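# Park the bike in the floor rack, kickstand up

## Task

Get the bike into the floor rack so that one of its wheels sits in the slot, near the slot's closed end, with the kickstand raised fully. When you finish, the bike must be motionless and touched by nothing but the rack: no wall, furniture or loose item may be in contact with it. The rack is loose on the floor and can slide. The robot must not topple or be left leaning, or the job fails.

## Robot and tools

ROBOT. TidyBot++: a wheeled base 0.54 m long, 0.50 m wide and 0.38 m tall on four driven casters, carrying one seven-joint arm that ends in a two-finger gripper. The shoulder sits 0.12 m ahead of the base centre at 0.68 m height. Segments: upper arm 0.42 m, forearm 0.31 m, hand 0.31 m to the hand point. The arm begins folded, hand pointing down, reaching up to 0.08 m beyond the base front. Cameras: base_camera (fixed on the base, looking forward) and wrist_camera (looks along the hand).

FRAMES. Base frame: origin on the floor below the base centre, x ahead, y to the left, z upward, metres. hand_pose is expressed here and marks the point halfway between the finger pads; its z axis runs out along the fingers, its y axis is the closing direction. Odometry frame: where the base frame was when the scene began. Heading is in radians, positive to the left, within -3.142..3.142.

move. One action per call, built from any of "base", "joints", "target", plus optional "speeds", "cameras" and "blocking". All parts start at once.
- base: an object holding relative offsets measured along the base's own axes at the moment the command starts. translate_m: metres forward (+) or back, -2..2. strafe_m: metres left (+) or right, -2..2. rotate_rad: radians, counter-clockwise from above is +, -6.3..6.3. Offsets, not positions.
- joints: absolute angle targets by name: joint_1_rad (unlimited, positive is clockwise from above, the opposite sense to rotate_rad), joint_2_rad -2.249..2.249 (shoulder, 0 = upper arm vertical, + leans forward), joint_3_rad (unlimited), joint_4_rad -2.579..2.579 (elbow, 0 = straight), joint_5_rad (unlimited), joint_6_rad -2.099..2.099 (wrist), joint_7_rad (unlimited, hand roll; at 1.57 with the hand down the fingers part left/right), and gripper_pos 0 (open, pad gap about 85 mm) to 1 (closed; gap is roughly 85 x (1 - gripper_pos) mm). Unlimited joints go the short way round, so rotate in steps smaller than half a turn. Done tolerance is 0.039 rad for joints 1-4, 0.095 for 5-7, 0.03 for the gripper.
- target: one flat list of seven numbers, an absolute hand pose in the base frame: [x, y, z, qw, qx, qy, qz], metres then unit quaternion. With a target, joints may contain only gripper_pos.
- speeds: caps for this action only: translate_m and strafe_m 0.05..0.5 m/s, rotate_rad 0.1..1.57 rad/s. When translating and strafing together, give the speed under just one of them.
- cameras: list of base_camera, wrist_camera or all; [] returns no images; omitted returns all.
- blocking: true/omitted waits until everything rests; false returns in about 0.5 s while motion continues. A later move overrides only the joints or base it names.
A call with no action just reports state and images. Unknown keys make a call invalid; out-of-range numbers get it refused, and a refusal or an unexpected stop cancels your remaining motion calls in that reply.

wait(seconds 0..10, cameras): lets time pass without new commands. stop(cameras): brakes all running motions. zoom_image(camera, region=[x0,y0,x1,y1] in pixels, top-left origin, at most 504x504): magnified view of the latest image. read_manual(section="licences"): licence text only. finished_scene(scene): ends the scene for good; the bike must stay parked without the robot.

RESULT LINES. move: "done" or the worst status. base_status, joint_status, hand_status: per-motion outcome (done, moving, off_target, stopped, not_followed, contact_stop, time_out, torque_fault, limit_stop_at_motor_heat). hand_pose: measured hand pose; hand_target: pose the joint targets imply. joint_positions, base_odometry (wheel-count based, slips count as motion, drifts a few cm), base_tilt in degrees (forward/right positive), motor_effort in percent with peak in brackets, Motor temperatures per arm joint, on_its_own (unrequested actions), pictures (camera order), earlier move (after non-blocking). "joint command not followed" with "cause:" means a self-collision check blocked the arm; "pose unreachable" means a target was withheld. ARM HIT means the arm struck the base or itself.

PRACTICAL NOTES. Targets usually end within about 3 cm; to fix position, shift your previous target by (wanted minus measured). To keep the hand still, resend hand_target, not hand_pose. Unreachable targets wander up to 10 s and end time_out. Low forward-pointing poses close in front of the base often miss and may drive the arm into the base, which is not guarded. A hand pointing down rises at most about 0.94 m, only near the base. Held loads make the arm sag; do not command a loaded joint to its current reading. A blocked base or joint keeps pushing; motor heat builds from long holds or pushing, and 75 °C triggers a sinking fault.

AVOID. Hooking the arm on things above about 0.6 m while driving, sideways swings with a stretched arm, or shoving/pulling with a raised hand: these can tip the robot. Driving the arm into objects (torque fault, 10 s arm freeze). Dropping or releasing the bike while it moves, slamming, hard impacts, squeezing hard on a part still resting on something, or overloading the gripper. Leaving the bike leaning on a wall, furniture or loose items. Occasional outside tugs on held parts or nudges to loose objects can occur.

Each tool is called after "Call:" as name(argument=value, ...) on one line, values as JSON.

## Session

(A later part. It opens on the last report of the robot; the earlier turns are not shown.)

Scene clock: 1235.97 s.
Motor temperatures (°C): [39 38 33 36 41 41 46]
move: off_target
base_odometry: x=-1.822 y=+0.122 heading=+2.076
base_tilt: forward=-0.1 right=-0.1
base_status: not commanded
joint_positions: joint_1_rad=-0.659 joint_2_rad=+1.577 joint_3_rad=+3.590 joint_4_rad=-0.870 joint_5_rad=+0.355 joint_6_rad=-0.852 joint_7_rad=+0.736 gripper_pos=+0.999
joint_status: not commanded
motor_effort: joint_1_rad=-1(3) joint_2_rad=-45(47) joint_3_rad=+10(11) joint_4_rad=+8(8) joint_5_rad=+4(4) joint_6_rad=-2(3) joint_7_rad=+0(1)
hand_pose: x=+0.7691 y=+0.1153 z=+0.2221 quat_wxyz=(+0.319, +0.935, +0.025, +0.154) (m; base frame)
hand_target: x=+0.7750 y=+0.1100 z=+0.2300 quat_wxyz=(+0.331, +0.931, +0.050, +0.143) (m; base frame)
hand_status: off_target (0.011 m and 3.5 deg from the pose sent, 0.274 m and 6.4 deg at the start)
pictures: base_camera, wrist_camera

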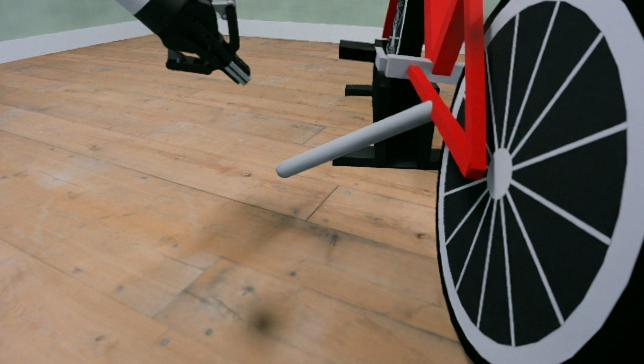

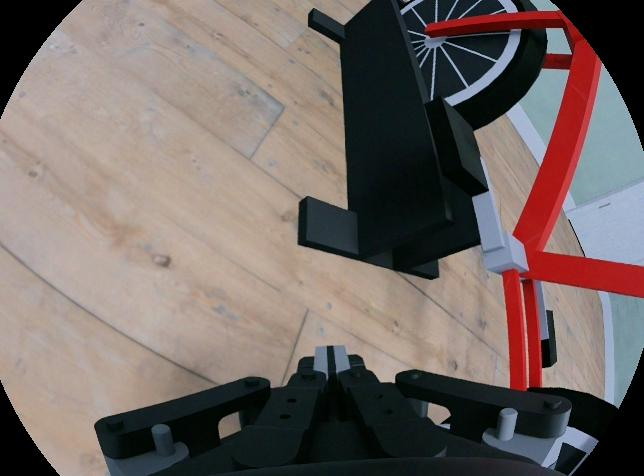

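Call:
move(target=[0.785,0.0,0.105,0.331,0.93,0.05,0.143])

Call:
zoom_image(camera="base_camera", region=[200, 20, 500, 240])

Scene clock: 1240.73 s.
Motor temperatures (°C): [39 38 33 36 41 41 46]
move: off_target
base_odometry: x=-1.822 y=+0.122 heading=+2.076
base_tilt: forward=+0.0 right=+0.0
base_status: not commanded
joint_positions: joint_1_rad=-0.484 joint_2_rad=+1.849 joint_3_rad=+3.659 joint_4_rad=-0.706 joint_5_rad=+0.355 joint_6_rad=-0.801 joint_7_rad=+0.736 gripper_pos=+0.999
joint_status: not commanded
motor_effort: joint_1_rad=-1(5) joint_2_rad=-43(48) joint_3_rad=+10(11) joint_4_rad=+5(9) joint_5_rad=+4(4) joint_6_rad=-2(4) joint_7_rad=+0(1)
hand_pose: x=+0.7541 y=-0.0247 z=+0.1019 quat_wxyz=(+0.360, +0.925, +0.013, +0.118) (m; base frame)
hand_target: x=+0.7850 y=+0.0000 z=+0.1050 quat_wxyz=(+0.331, +0.931, +0.050, +0.143) (m; base frame)
hand_status: off_target (0.040 m and 6.1 deg from the pose sent, 0.165 m and 3.5 deg at the start)
pictures: base_camera, wrist_camera

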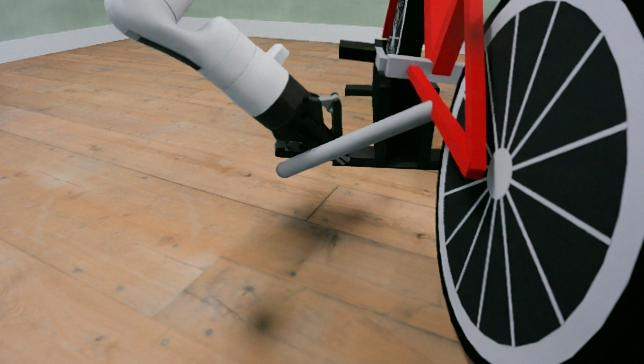

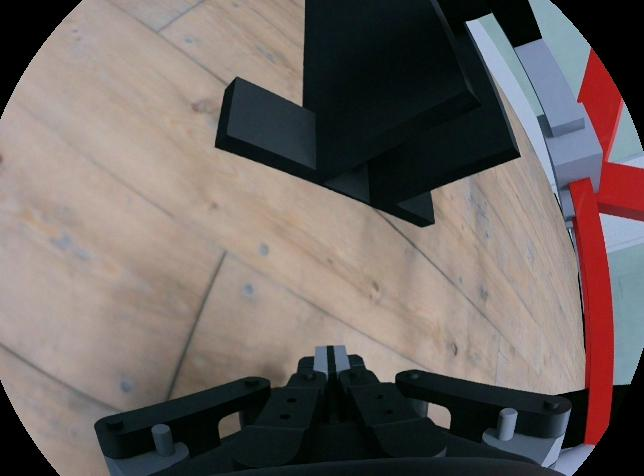

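Scaled by 1.680.

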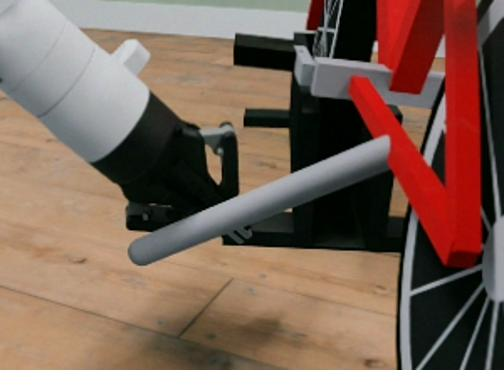

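Call:
move(base={"translate_m": 0.02}, speeds={"translate_m": 0.05}, target=[0.745,0.0,0.105,0.331,0.93,0.05,0.143])

Call:
zoom_image(camera="base_camera", region=[200, 20, 500, 240])

Scene clock: 1246.10 s.
Motor temperatures (°C): [39 38 33 36 41 41 46]
move: off_target
base_odometry: x=-1.832 y=+0.140 heading=+2.076
base_tilt: forward=+0.0 right=+0.0
base_status: done
joint_positions: joint_1_rad=-0.583 joint_2_rad=+1.827 joint_3_rad=+3.722 joint_4_rad=-0.894 joint_5_rad=+0.320 joint_6_rad=-0.657 joint_7_rad=+0.736 gripper_pos=+0.999
joint_status: not commanded
motor_effort: joint_1_rad=-1(2) joint_2_rad=-41(44) joint_3_rad=+11(12) joint_4_rad=+3(7) joint_5_rad=+3(4) joint_6_rad=-3(4) joint_7_rad=+0(0)
hand_pose: x=+0.7308 y=-0.0187 z=+0.1016 quat_wxyz=(+0.365, +0.921, +0.055, +0.124) (m; base frame)
hand_target: x=+0.7450 y=+0.0000 z=+0.1050 quat_wxyz=(+0.331, +0.931, +0.050, +0.143) (m; base frame)
hand_status: off_target (0.024 m and 4.6 deg from the pose sent, 0.026 m and 6.1 deg at the start)
pictures: base_camera, wrist_camera

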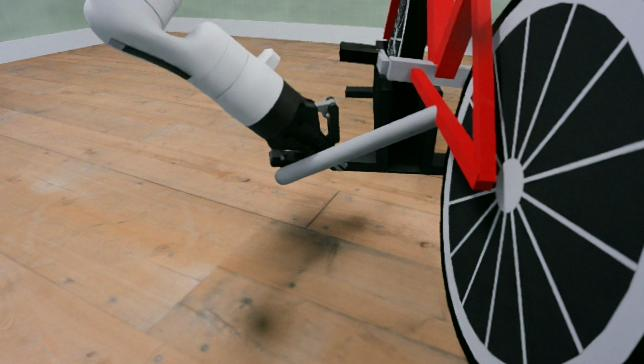

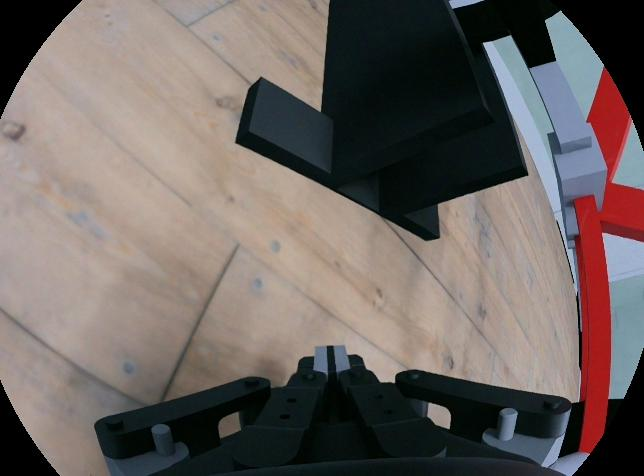

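Scaled by 1.680.

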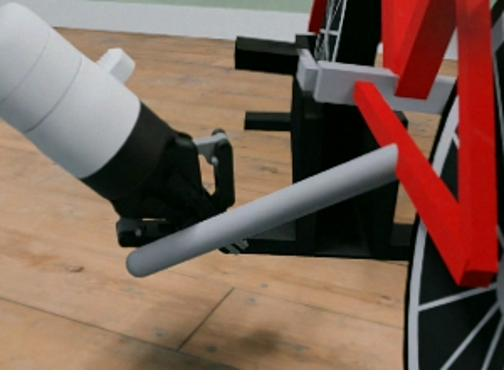

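Call:
move(base={"translate_m": 0.015}, speeds={"translate_m": 0.05}, target=[0.705,0.0,0.105,0.331,0.93,0.05,0.143], cameras=["base_camera"])

Call:
zoom_image(camera="base_camera", region=[200, 20, 500, 240])

Call:
move(target=[0.67,0.0,0.105,0.331,0.93,0.05,0.143], cameras=["base_camera"])

Call:
zoom_image(camera="base_camera", region=[200, 20, 500, 240])

Scene clock: 1255.53 s.
Motor temperatures (°C): [39 38 33 36 41 41 46]
move: off_target
base_odometry: x=-1.839 y=+0.153 heading=+2.075
base_tilt: forward=-0.1 right=+0.0
base_status: done
joint_positions: joint_1_rad=-0.686 joint_2_rad=+1.801 joint_3_rad=+3.788 joint_4_rad=-1.072 joint_5_rad=+0.217 joint_6_rad=-0.533 joint_7_rad=+0.736 gripper_pos=+0.999
joint_status: not commanded
motor_effort: joint_1_rad=-1(2) joint_2_rad=-36(42) joint_3_rad=+11(12) joint_4_rad=-1(4) joint_5_rad=+2(4) joint_6_rad=-4(6) joint_7_rad=+0(1)
hand_pose: x=+0.7047 y=-0.0128 z=+0.1102 quat_wxyz=(+0.361, +0.921, +0.057, +0.134) (m; base frame)
hand_target: x=+0.7050 y=+0.0000 z=+0.1050 quat_wxyz=(+0.331, +0.931, +0.050, +0.143) (m; base frame)
hand_status: off_target (0.014 m and 3.9 deg from the pose sent, 0.032 m and 4.6 deg at the start)
pictures: base_camera

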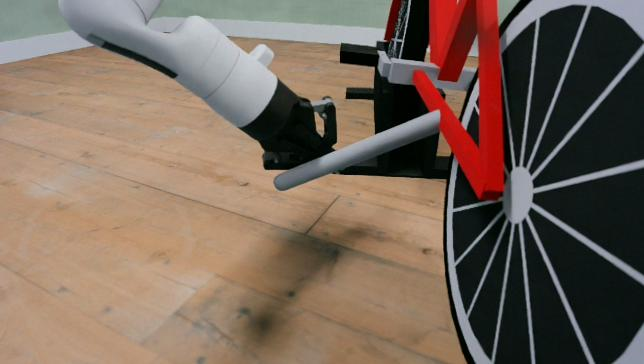

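Scaled by 1.680.

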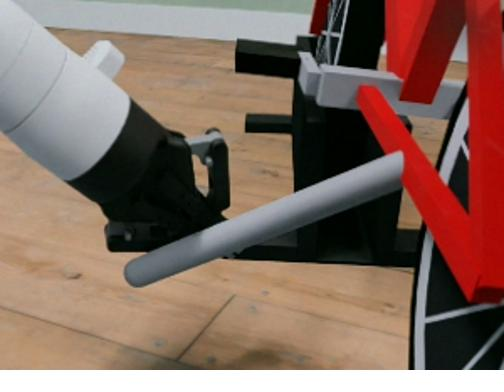

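Scene clock: 1256.80 s.
Motor temperatures (°C): [39 38 33 36 41 41 46]
move: off_target
base_odometry: x=-1.839 y=+0.153 heading=+2.075
base_tilt: forward=-0.1 right=+0.0
base_status: not commanded
joint_positions: joint_1_rad=-0.777 joint_2_rad=+1.782 joint_3_rad=+3.839 joint_4_rad=-1.204 joint_5_rad=+0.111 joint_6_rad=-0.433 joint_7_rad=+0.736 gripper_pos=+0.999
joint_status: not commanded
motor_effort: joint_1_rad=-1(2) joint_2_rad=-33(36) joint_3_rad=+10(11) joint_4_rad=-4(5) joint_5_rad=+1(2) joint_6_rad=-4(6) joint_7_rad=+0(1)
hand_pose: x=+0.6885 y=-0.0015 z=+0.1222 quat_wxyz=(+0.352, +0.922, +0.048, +0.155) (m; base frame)
hand_target: x=+0.6700 y=+0.0000 z=+0.1050 quat_wxyz=(+0.331, +0.931, +0.050, +0.143) (m; base frame)
hand_status: off_target (0.025 m and 2.9 deg from the pose sent, 0.037 m and 3.9 deg at the start)
pictures: base_camera

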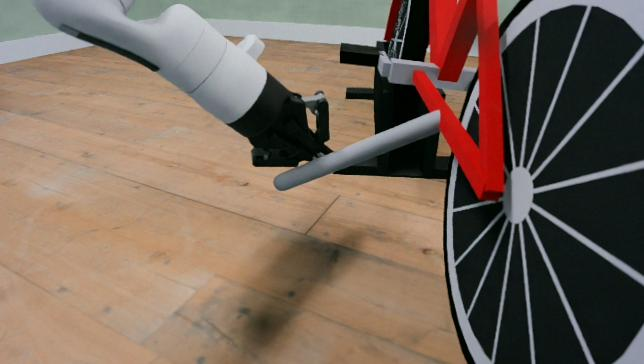

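Scaled by 1.680.

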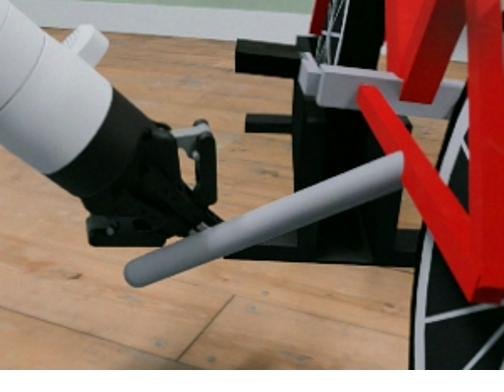

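Call:
move(target=[0.62,-0.02,0.075,0.331,0.93,0.05,0.143])

Call:
zoom_image(camera="base_camera", region=[200, 20, 500, 240])

Scene clock: 1261.27 s.
Motor temperatures (°C): [39 38 33 36 41 41 46]
move: off_target
base_odometry: x=-1.839 y=+0.153 heading=+2.075
base_tilt: forward=+0.0 right=+0.0
base_status: not commanded
joint_positions: joint_1_rad=-0.864 joint_2_rad=+1.806 joint_3_rad=+3.893 joint_4_rad=-1.329 joint_5_rad=-0.069 joint_6_rad=-0.300 joint_7_rad=+0.790 gripper_pos=+0.999
joint_status: not commanded
motor_effort: joint_1_rad=+1(3) joint_2_rad=-24(32) joint_3_rad=+7(9) joint_4_rad=-5(8) joint_5_rad=+0(1) joint_6_rad=-3(7) joint_7_rad=+0(0)
hand_pose: x=+0.6688 y=+0.0004 z=+0.1197 quat_wxyz=(+0.336, +0.924, +0.039, +0.180) (m; base frame)
hand_target: x=+0.6200 y=-0.0200 z=+0.0750 quat_wxyz=(+0.331, +0.931, +0.050, +0.143) (m; base frame)
hand_status: off_target (0.069 m and 4.5 deg from the pose sent, 0.085 m and 2.9 deg at the start)
pictures: base_camera, wrist_camera

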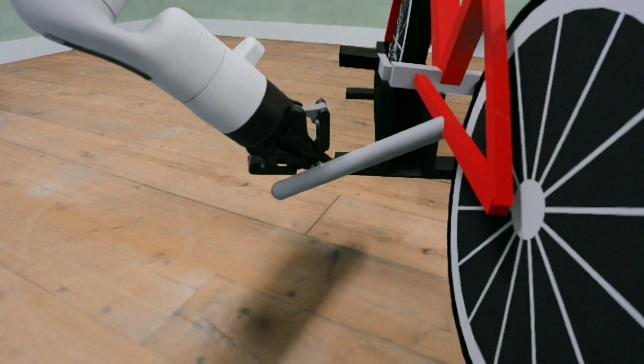

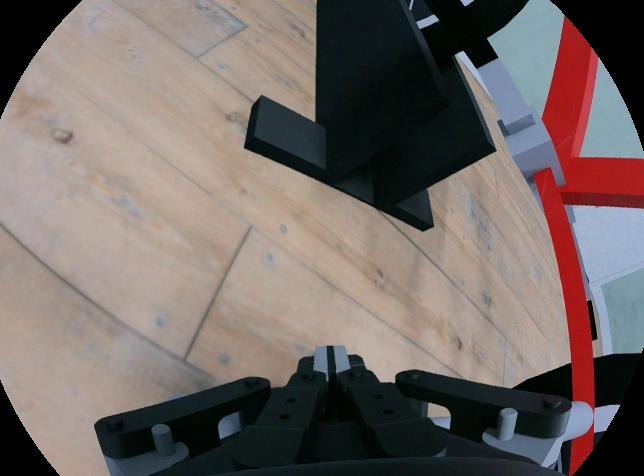

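Scaled by 1.680.

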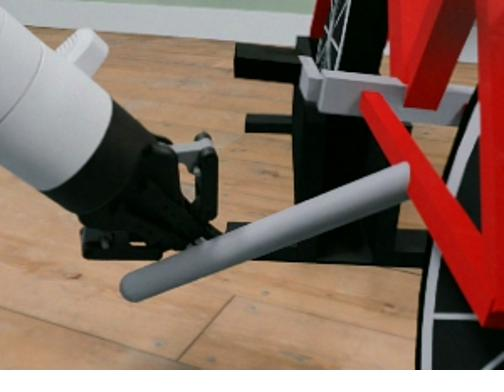

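Call:
move(target=[0.57,-0.02,0.065,0.331,0.93,0.05,0.143])

Call:
zoom_image(camera="base_camera", region=[200, 20, 500, 240])

Scene clock: 1265.17 s.
Motor temperatures (°C): [39 38 33 36 41 41 46]
move: off_target
base_odometry: x=-1.839 y=+0.153 heading=+2.075
base_tilt: forward=-0.1 right=+0.0
base_status: not commanded
joint_positions: joint_1_rad=-0.956 joint_2_rad=+1.826 joint_3_rad=+3.898 joint_4_rad=-1.437 joint_5_rad=-0.201 joint_6_rad=-0.208 joint_7_rad=+0.833 gripper_pos=+0.999
joint_status: not commanded
motor_effort: joint_1_rad=-1(3) joint_2_rad=-19(24) joint_3_rad=-1(6) joint_4_rad=-8(8) joint_5_rad=-1(1) joint_6_rad=-6(6) joint_7_rad=+0(0)
hand_pose: x=+0.6396 y=+0.0099 z=+0.1157 quat_wxyz=(+0.326, +0.924, +0.041, +0.194) (m; base frame)
hand_target: x=+0.5700 y=-0.0200 z=+0.0650 quat_wxyz=(+0.331, +0.931, +0.050, +0.143) (m; base frame)
hand_status: off_target (0.091 m and 6.0 deg from the pose sent, 0.115 m and 4.5 deg at the start)
pictures: base_camera, wrist_camera

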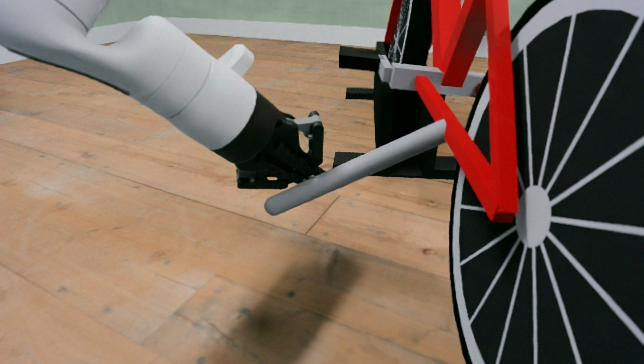

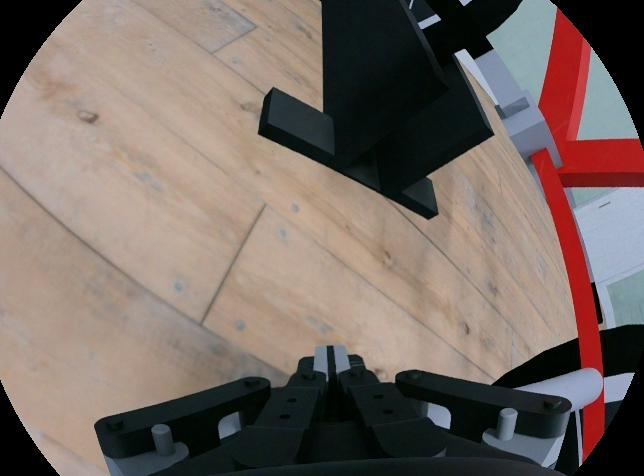

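Scaled by 1.680.

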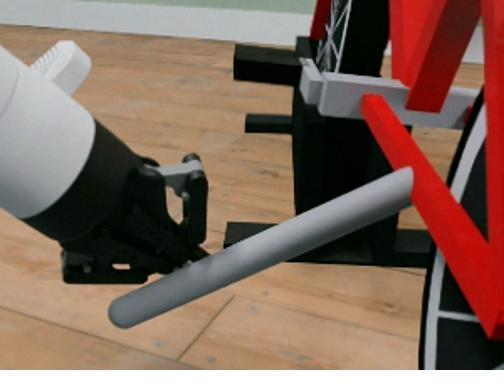

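Call:
move(target=[0.53,-0.02,0.07,0.331,0.93,0.05,0.143])

Call:
zoom_image(camera="base_camera", region=[200, 20, 500, 240])

Scene clock: 1268.70 s.
Motor temperatures (°C): [39 38 33 36 41 41 46]
move: off_target
base_odometry: x=-1.839 y=+0.153 heading=+2.075
base_tilt: forward=+0.0 right=+0.0
base_status: not commanded
joint_positions: joint_1_rad=-1.042 joint_2_rad=+1.832 joint_3_rad=+3.859 joint_4_rad=-1.549 joint_5_rad=-0.316 joint_6_rad=-0.127 joint_7_rad=+0.893 gripper_pos=+0.999
joint_status: not commanded
motor_effort: joint_1_rad=+2(2) joint_2_rad=-19(21) joint_3_rad=+3(4) joint_4_rad=-11(11) joint_5_rad=+0(1) joint_6_rad=-6(7) joint_7_rad=-1(1)
hand_pose: x=+0.5970 y=+0.0195 z=+0.1091 quat_wxyz=(+0.317, +0.927, +0.049, +0.194) (m; base frame)
hand_target: x=+0.5300 y=-0.0200 z=+0.0700 quat_wxyz=(+0.331, +0.931, +0.050, +0.143) (m; base frame)
hand_status: off_target (0.087 m and 6.0 deg from the pose sent, 0.122 m and 6.0 deg at the start)
pictures: base_camera, wrist_camera

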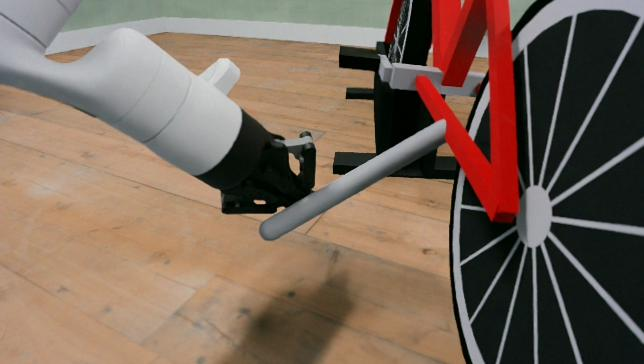

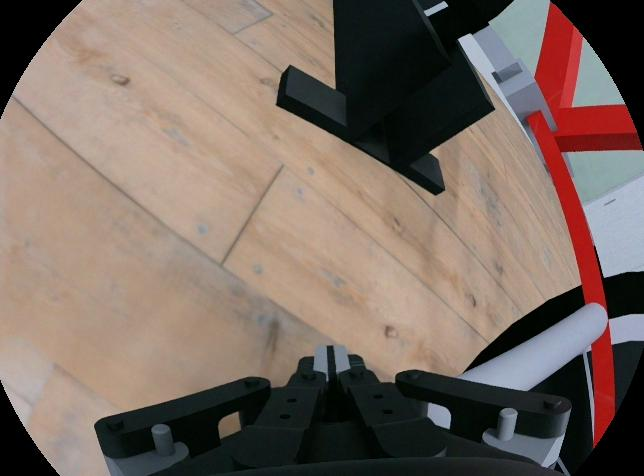

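Scaled by 1.680.

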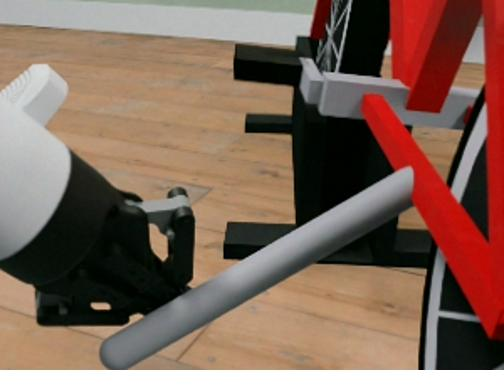

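Call:
move(target=[0.49,-0.06,0.065,0.331,0.93,0.05,0.143])

Call:
zoom_image(camera="base_camera", region=[200, 20, 500, 320])

Scene clock: 1276.63 s.
Motor temperatures (°C): [39 38 33 36 41 41 46]
move: off_target
base_odometry: x=-1.839 y=+0.153 heading=+2.075
base_tilt: forward=-0.1 right=+0.0
base_status: not commanded
joint_positions: joint_1_rad=-1.044 joint_2_rad=+1.830 joint_3_rad=+3.814 joint_4_rad=-1.652 joint_5_rad=-0.526 joint_6_rad=+0.099 joint_7_rad=+1.090 gripper_pos=+0.999
joint_status: not commanded
motor_effort: joint_1_rad=+6(7) joint_2_rad=-9(19) joint_3_rad=-2(3) joint_4_rad=-14(14) joint_5_rad=+0(1) joint_6_rad=-10(11) joint_7_rad=-1(1)
hand_pose: x=+0.5973 y=+0.0217 z=+0.1096 quat_wxyz=(+0.283, +0.927, +0.064, +0.238) (m; base frame)
hand_target: x=+0.4900 y=-0.0600 z=+0.0650 quat_wxyz=(+0.331, +0.931, +0.050, +0.143) (m; base frame)
hand_status: off_target (0.142 m and 12.3 deg from the pose sent, 0.140 m and 6.0 deg at the start)
pictures: base_camera, wrist_camera

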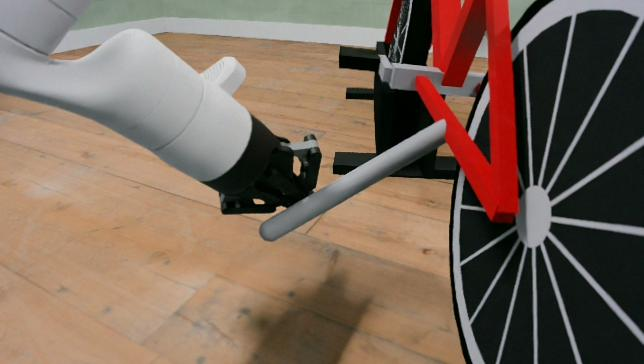

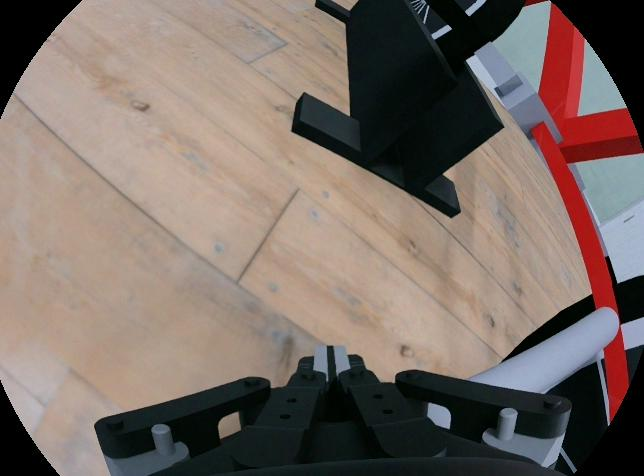

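Scaled by 1.680.

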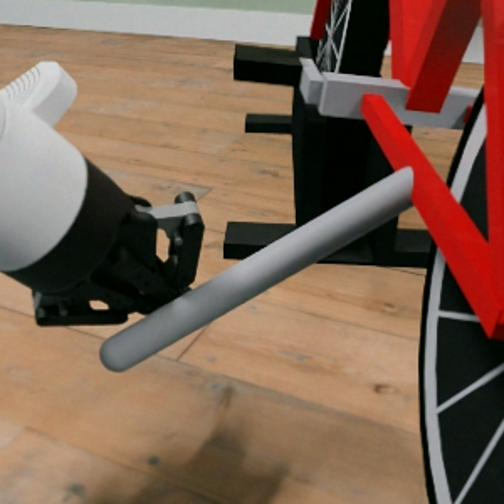

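Call:
move(target=[0.46,-0.02,0.05,0.331,0.93,0.05,0.143])

Call:
zoom_image(camera="base_camera", region=[200, 20, 500, 320])

Scene clock: 1284.90 s.
Motor temperatures (°C): [39 38 33 36 41 41 46]
move: off_target
base_odometry: x=-1.839 y=+0.153 heading=+2.075
base_tilt: forward=-0.1 right=+0.0
base_status: not commanded
joint_positions: joint_1_rad=-1.167 joint_2_rad=+1.975 joint_3_rad=+3.683 joint_4_rad=-1.669 joint_5_rad=-0.527 joint_6_rad=+0.038 joint_7_rad=+1.052 gripper_pos=+0.999
joint_status: not commanded
motor_effort: joint_1_rad=+0(6) joint_2_rad=-24(28) joint_3_rad=+12(15) joint_4_rad=-11(14) joint_5_rad=+0(1) joint_6_rad=-1(10) joint_7_rad=+0(1)
hand_pose: x=+0.4702 y=-0.0107 z=+0.0419 quat_wxyz=(+0.322, +0.930, +0.104, +0.144) (m; base frame)
hand_target: x=+0.4600 y=-0.0200 z=+0.0500 quat_wxyz=(+0.331, +0.931, +0.050, +0.143) (m; base frame)
hand_status: off_target (0.016 m and 6.2 deg from the pose sent, 0.155 m and 12.3 deg at the start)
pictures: base_camera, wrist_camera

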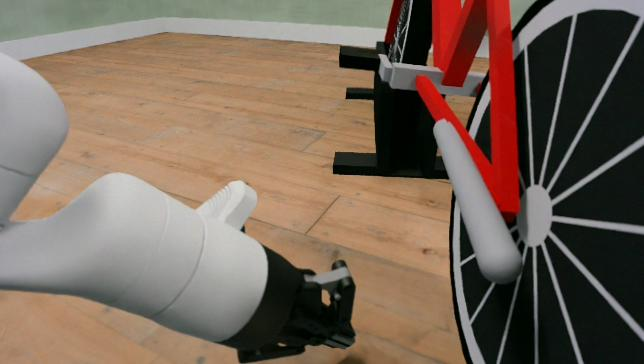

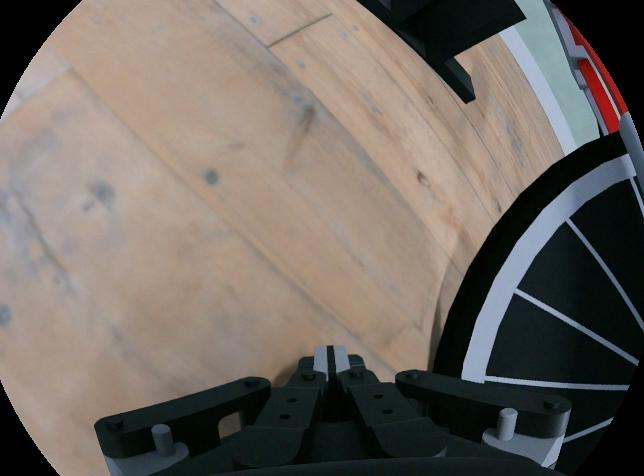

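Scaled by 1.680.

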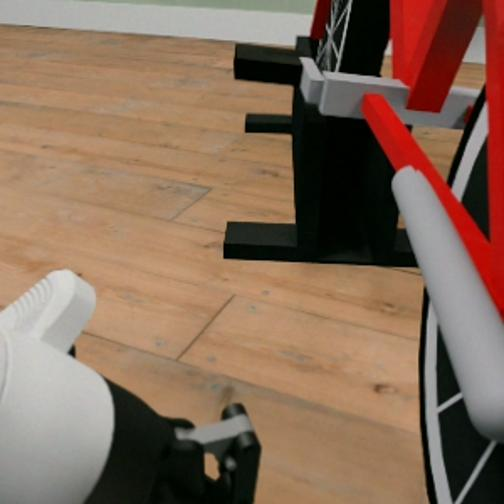

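Call:
move(target=[0.50,0.14,0.16,0.331,0.93,0.05,0.143], cameras=["base_camera"])

Call:
move(target=[0.48,0.22,0.42,0.331,0.93,0.05,0.143], cameras=["base_camera"])

Call:
move(base={"translate_m": -0.35}, speeds={"translate_m": 0.15}, joints={"joint_1_rad": 0, "joint_2_rad": -0.34, "joint_3_rad": 3.11, "joint_4_rad": -2.51, "joint_5_rad": 0, "joint_6_rad": -0.5, "joint_7_rad": 1.57})

Call:
zoom_image(camera="base_camera", region=[300, 0, 560, 240])

Call:
zoom_image(camera="wrist_camera", region=[300, 0, 560, 320])

Scene clock: 1295.43 s.
Motor temperatures (°C): [39 38 33 36 41 41 46]
move: off_target
base_odometry: x=-1.839 y=+0.153 heading=+2.075
base_tilt: forward=+0.0 right=+0.0
base_status: not commanded
joint_positions: joint_1_rad=-1.255 joint_2_rad=+1.635 joint_3_rad=+3.709 joint_4_rad=-1.608 joint_5_rad=-0.139 joint_6_rad=-0.359 joint_7_rad=+0.687 gripper_pos=+0.999
joint_status: not commanded
motor_effort: joint_1_rad=-1(2) joint_2_rad=-32(32) joint_3_rad=+11(12) joint_4_rad=-5(11) joint_5_rad=+2(2) joint_6_rad=-2(4) joint_7_rad=+0(0)
hand_pose: x=+0.4941 y=+0.1465 z=+0.1419 quat_wxyz=(+0.303, +0.941, +0.062, +0.138) (m; base frame)
hand_target: x=+0.5000 y=+0.1400 z=+0.1600 quat_wxyz=(+0.331, +0.931, +0.050, +0.143) (m; base frame)
hand_status: off_target (0.020 m and 3.7 deg from the pose sent, 0.194 m and 6.2 deg at the start)
pictures: base_camera

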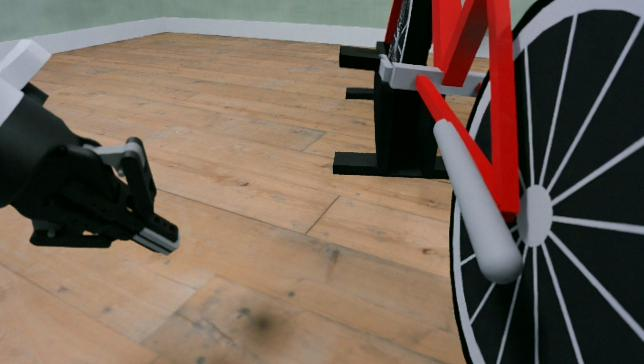

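Scene clock: 1297.33 s.
Motor temperatures (°C): [39 38 33 36 41 41 46]
move: off_target
base_odometry: x=-1.839 y=+0.153 heading=+2.075
base_tilt: forward=-0.1 right=+0.0
base_status: not commanded
joint_positions: joint_1_rad=-1.253 joint_2_rad=+0.999 joint_3_rad=+3.564 joint_4_rad=-1.694 joint_5_rad=+0.323 joint_6_rad=-0.816 joint_7_rad=+0.498 gripper_pos=+0.999
joint_status: not commanded
motor_effort: joint_1_rad=-1(2) joint_2_rad=-34(36) joint_3_rad=+7(13) joint_4_rad=+5(5) joint_5_rad=+3(4) joint_6_rad=-4(4) joint_7_rad=+0(0)
hand_pose: x=+0.4847 y=+0.2506 z=+0.3976 quat_wxyz=(+0.289, +0.944, +0.071, +0.140) (m; base frame)
hand_target: x=+0.4800 y=+0.2200 z=+0.4200 quat_wxyz=(+0.331, +0.931, +0.050, +0.143) (m; base frame)
hand_status: off_target (0.038 m and 5.6 deg from the pose sent, 0.288 m and 3.7 deg at the start)
pictures: base_camera

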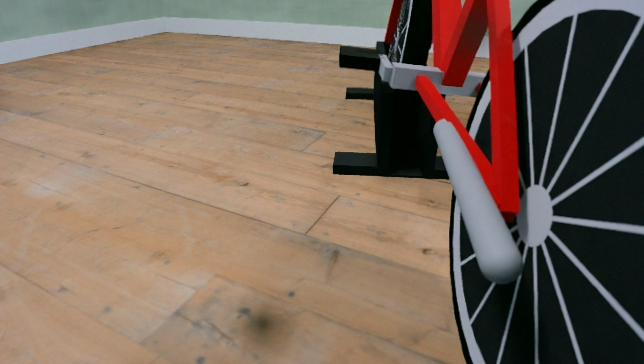

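Scene clock: 1300.43 s.
Motor temperatures (°C): [39 38 33 36 41 41 46]
move: done
base_odometry: x=-1.670 y=-0.153 heading=+2.075
base_tilt: forward=-0.1 right=+0.1
base_status: done
joint_positions: joint_1_rad=-0.012 joint_2_rad=-0.325 joint_3_rad=+3.129 joint_4_rad=-2.485 joint_5_rad=+0.073 joint_6_rad=-0.580 joint_7_rad=+1.491 gripper_pos=+0.999
joint_status: all done
motor_effort: joint_1_rad=-1(3) joint_2_rad=-3(36) joint_3_rad=+2(9) joint_4_rad=+14(16) joint_5_rad=+1(4) joint_6_rad=+4(5) joint_7_rad=+0(1)
hand_pose: x=+0.3678 y=-0.0053 z=+0.6196 quat_wxyz=(+0.017, +0.980, -0.001, +0.200) (m; base frame)
hand_target: x=+0.3792 y=+0.0085 z=+0.6237 quat_wxyz=(+0.002, +0.972, +0.015, +0.234) (m; base frame)
hand_status: not commanded
pictures: base_camera, wrist_camera

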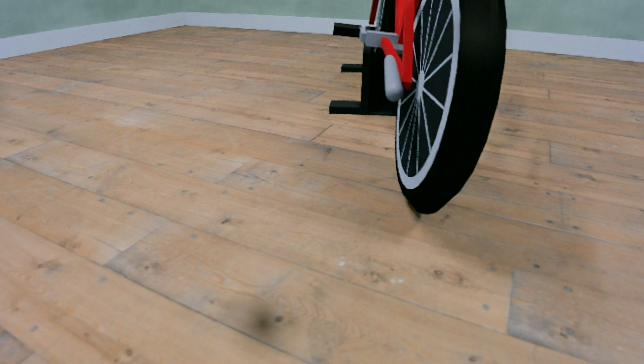

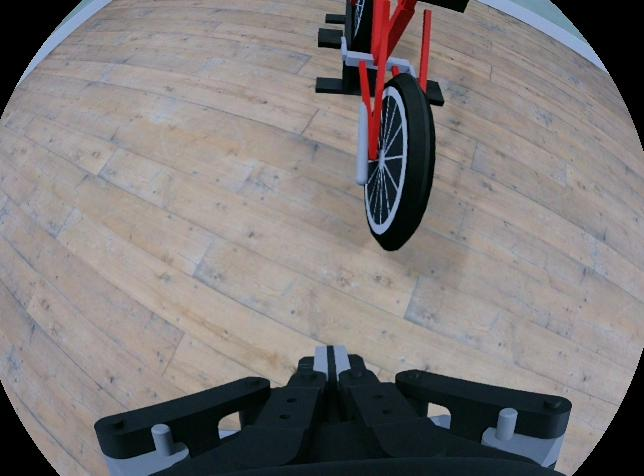

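Scaled by 1.938.

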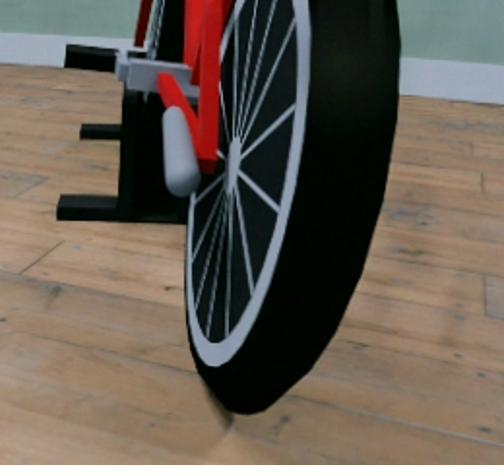

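Scaled by 1.575.

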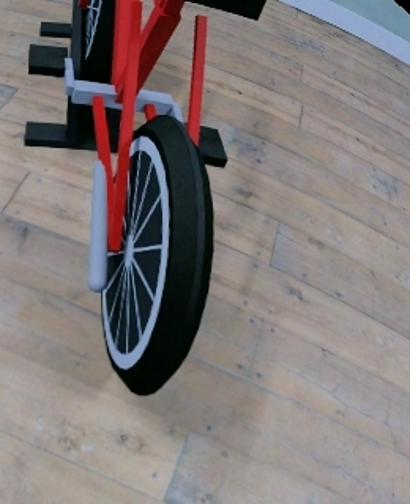

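Call:
move(base={"strafe_m": -0.15}, joints={"joint_1_rad": 0, "joint_2_rad": -0.34, "joint_3_rad": 3.11, "joint_4_rad": -2.51, "joint_5_rad": 0, "joint_6_rad": -0.3, "joint_7_rad": 1.57})

Scene clock: 1319.67 s.
Motor temperatures (°C): [39 37 33 36 41 41 46]
move: done
base_odometry: x=-1.538 y=-0.081 heading=+2.075
base_tilt: forward=-0.1 right=+0.0
base_status: done
joint_positions: joint_1_rad=-0.010 joint_2_rad=-0.326 joint_3_rad=+3.124 joint_4_rad=-2.494 joint_5_rad=+0.071 joint_6_rad=-0.360 joint_7_rad=+1.492 gripper_pos=+0.999
joint_status: all done
motor_effort: joint_1_rad=-1(1) joint_2_rad=-4(4) joint_3_rad=+2(3) joint_4_rad=+16(17) joint_5_rad=+1(2) joint_6_rad=+5(6) joint_7_rad=+0(1)
hand_pose: x=+0.4235 y=+0.0014 z=+0.6493 quat_wxyz=(+0.009, +0.953, +0.003, +0.303) (m; base frame)
hand_target: x=+0.4314 y=+0.0104 z=+0.6573 quat_wxyz=(+0.000, +0.944, +0.015, +0.329) (m; base frame)
hand_status: not commanded
pictures: base_camera, wrist_camera

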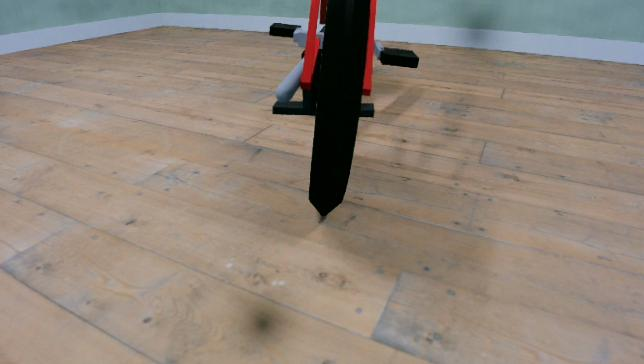

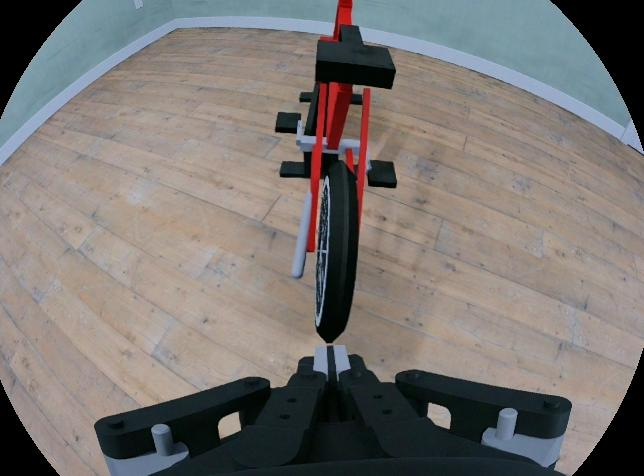

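Call:
zoom_image(camera="wrist_camera", region=[220, 0, 460, 360])

Call:
move(base={"translate_m": 0.34}, speeds={"translate_m": 0.1})

Scaled by 1.400.

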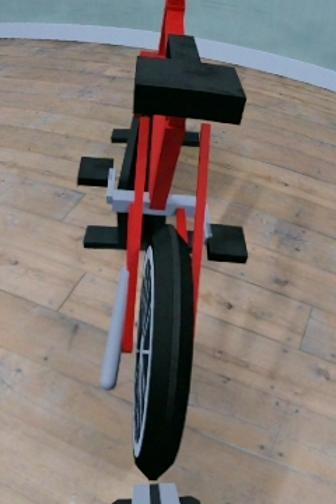

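Scene clock: 1332.80 s.
Motor temperatures (°C): [39 37 33 36 41 41 46]
move: done
base_odometry: x=-1.703 y=+0.217 heading=+2.075
base_tilt: forward=+0.0 right=+0.0
base_status: done
joint_positions: joint_1_rad=-0.010 joint_2_rad=-0.328 joint_3_rad=+3.124 joint_4_rad=-2.494 joint_5_rad=+0.071 joint_6_rad=-0.360 joint_7_rad=+1.492 gripper_pos=+0.999
joint_status: not commanded
motor_effort: joint_1_rad=-1(1) joint_2_rad=-4(6) joint_3_rad=+1(3) joint_4_rad=+15(16) joint_5_rad=+0(1) joint_6_rad=+5(6) joint_7_rad=+0(0)
hand_pose: x=+0.4236 y=+0.0014 z=+0.6501 quat_wxyz=(+0.009, +0.953, +0.003, +0.304) (m; base frame)
hand_target: x=+0.4314 y=+0.0104 z=+0.6573 quat_wxyz=(+0.000, +0.944, +0.015, +0.329) (m; base frame)
hand_status: not commanded
pictures: base_camera, wrist_camera

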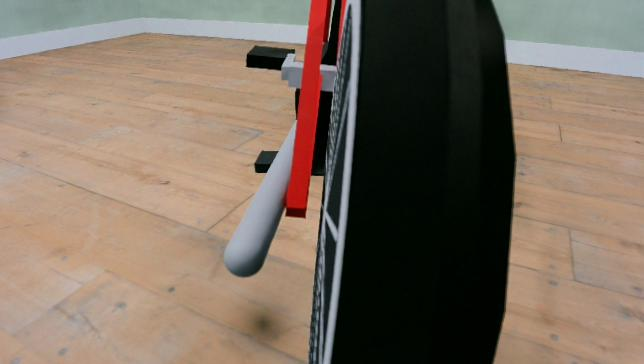

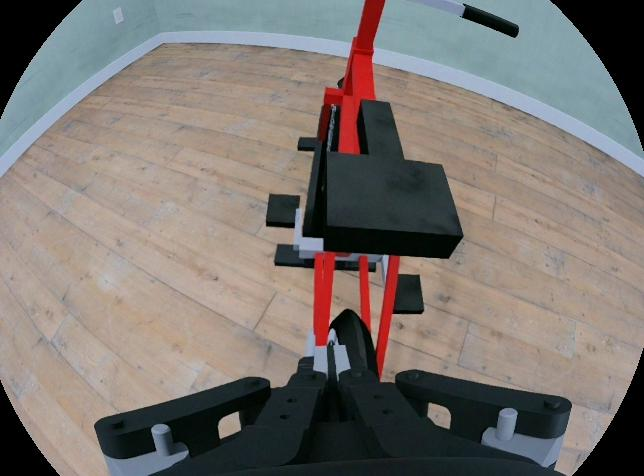

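Call:
move(base={"translate_m": 0.03}, speeds={"translate_m": 0.05}, joints={"joint_6_rad": 0.0})

Call:
move(base={"translate_m": 0.01}, speeds={"translate_m": 0.05})

Scene clock: 1341.20 s.
Motor temperatures (°C): [39 37 33 36 41 41 46]
move: done
base_odometry: x=-1.717 y=+0.243 heading=+2.075
base_tilt: forward=-0.1 right=+0.0
base_status: done
joint_positions: joint_1_rad=-0.010 joint_2_rad=-0.330 joint_3_rad=+3.124 joint_4_rad=-2.498 joint_5_rad=+0.071 joint_6_rad=-0.066 joint_7_rad=+1.492 gripper_pos=+0.999
joint_status: all done
motor_effort: joint_1_rad=-1(1) joint_2_rad=-5(6) joint_3_rad=+1(3) joint_4_rad=+16(18) joint_5_rad=+0(1) joint_6_rad=+7(9) joint_7_rad=+0(0)
hand_pose: x=+0.4877 y=+0.0097 z=+0.7115 quat_wxyz=(-0.003, +0.899, +0.008, +0.438) (m; base frame)
hand_target: x=+0.4948 y=+0.0130 z=+0.7254 quat_wxyz=(-0.002, +0.884, +0.015, +0.467) (m; base frame)
hand_status: not commanded
pictures: base_camera, wrist_camera

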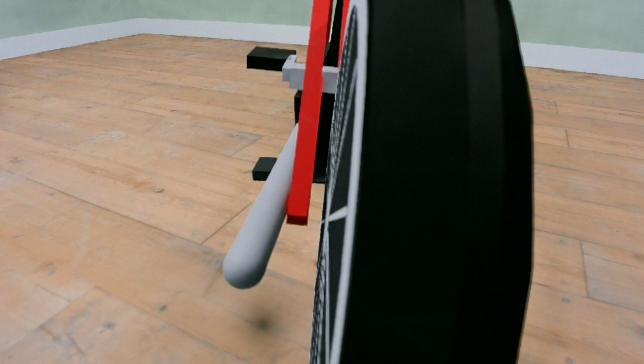

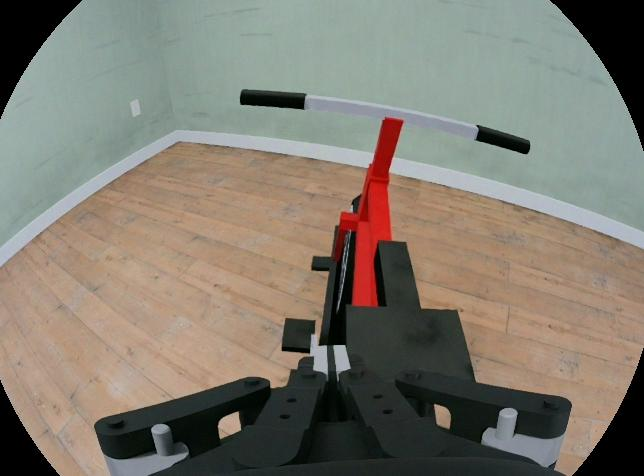

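Scene clock: 1341.87 s.
Motor temperatures (°C): [39 37 33 36 41 41 46]
move: done
base_odometry: x=-1.722 y=+0.252 heading=+2.074
base_tilt: forward=-0.1 right=-0.1
base_status: done
joint_positions: joint_1_rad=-0.010 joint_2_rad=-0.330 joint_3_rad=+3.124 joint_4_rad=-2.498 joint_5_rad=+0.071 joint_6_rad=-0.066 joint_7_rad=+1.492 gripper_pos=+0.999
joint_status: not commanded
motor_effort: joint_1_rad=-1(1) joint_2_rad=-5(7) joint_3_rad=+2(3) joint_4_rad=+16(17) joint_5_rad=+0(1) joint_6_rad=+7(9) joint_7_rad=+0(0)
hand_pose: x=+0.4877 y=+0.0097 z=+0.7116 quat_wxyz=(-0.003, +0.899, +0.008, +0.439) (m; base frame)
hand_target: x=+0.4948 y=+0.0130 z=+0.7254 quat_wxyz=(-0.002, +0.884, +0.015, +0.467) (m; base frame)
hand_status: not commanded
pictures: base_camera, wrist_camera

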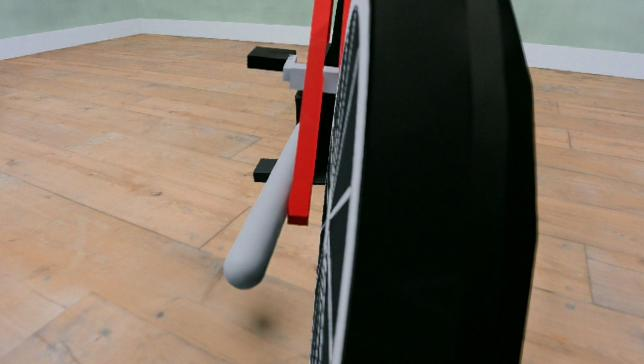

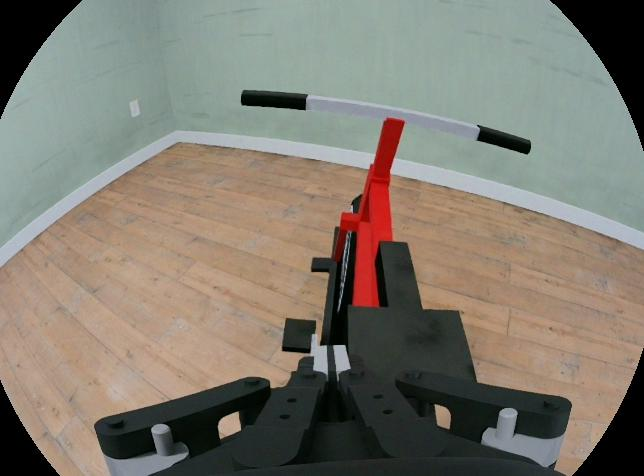

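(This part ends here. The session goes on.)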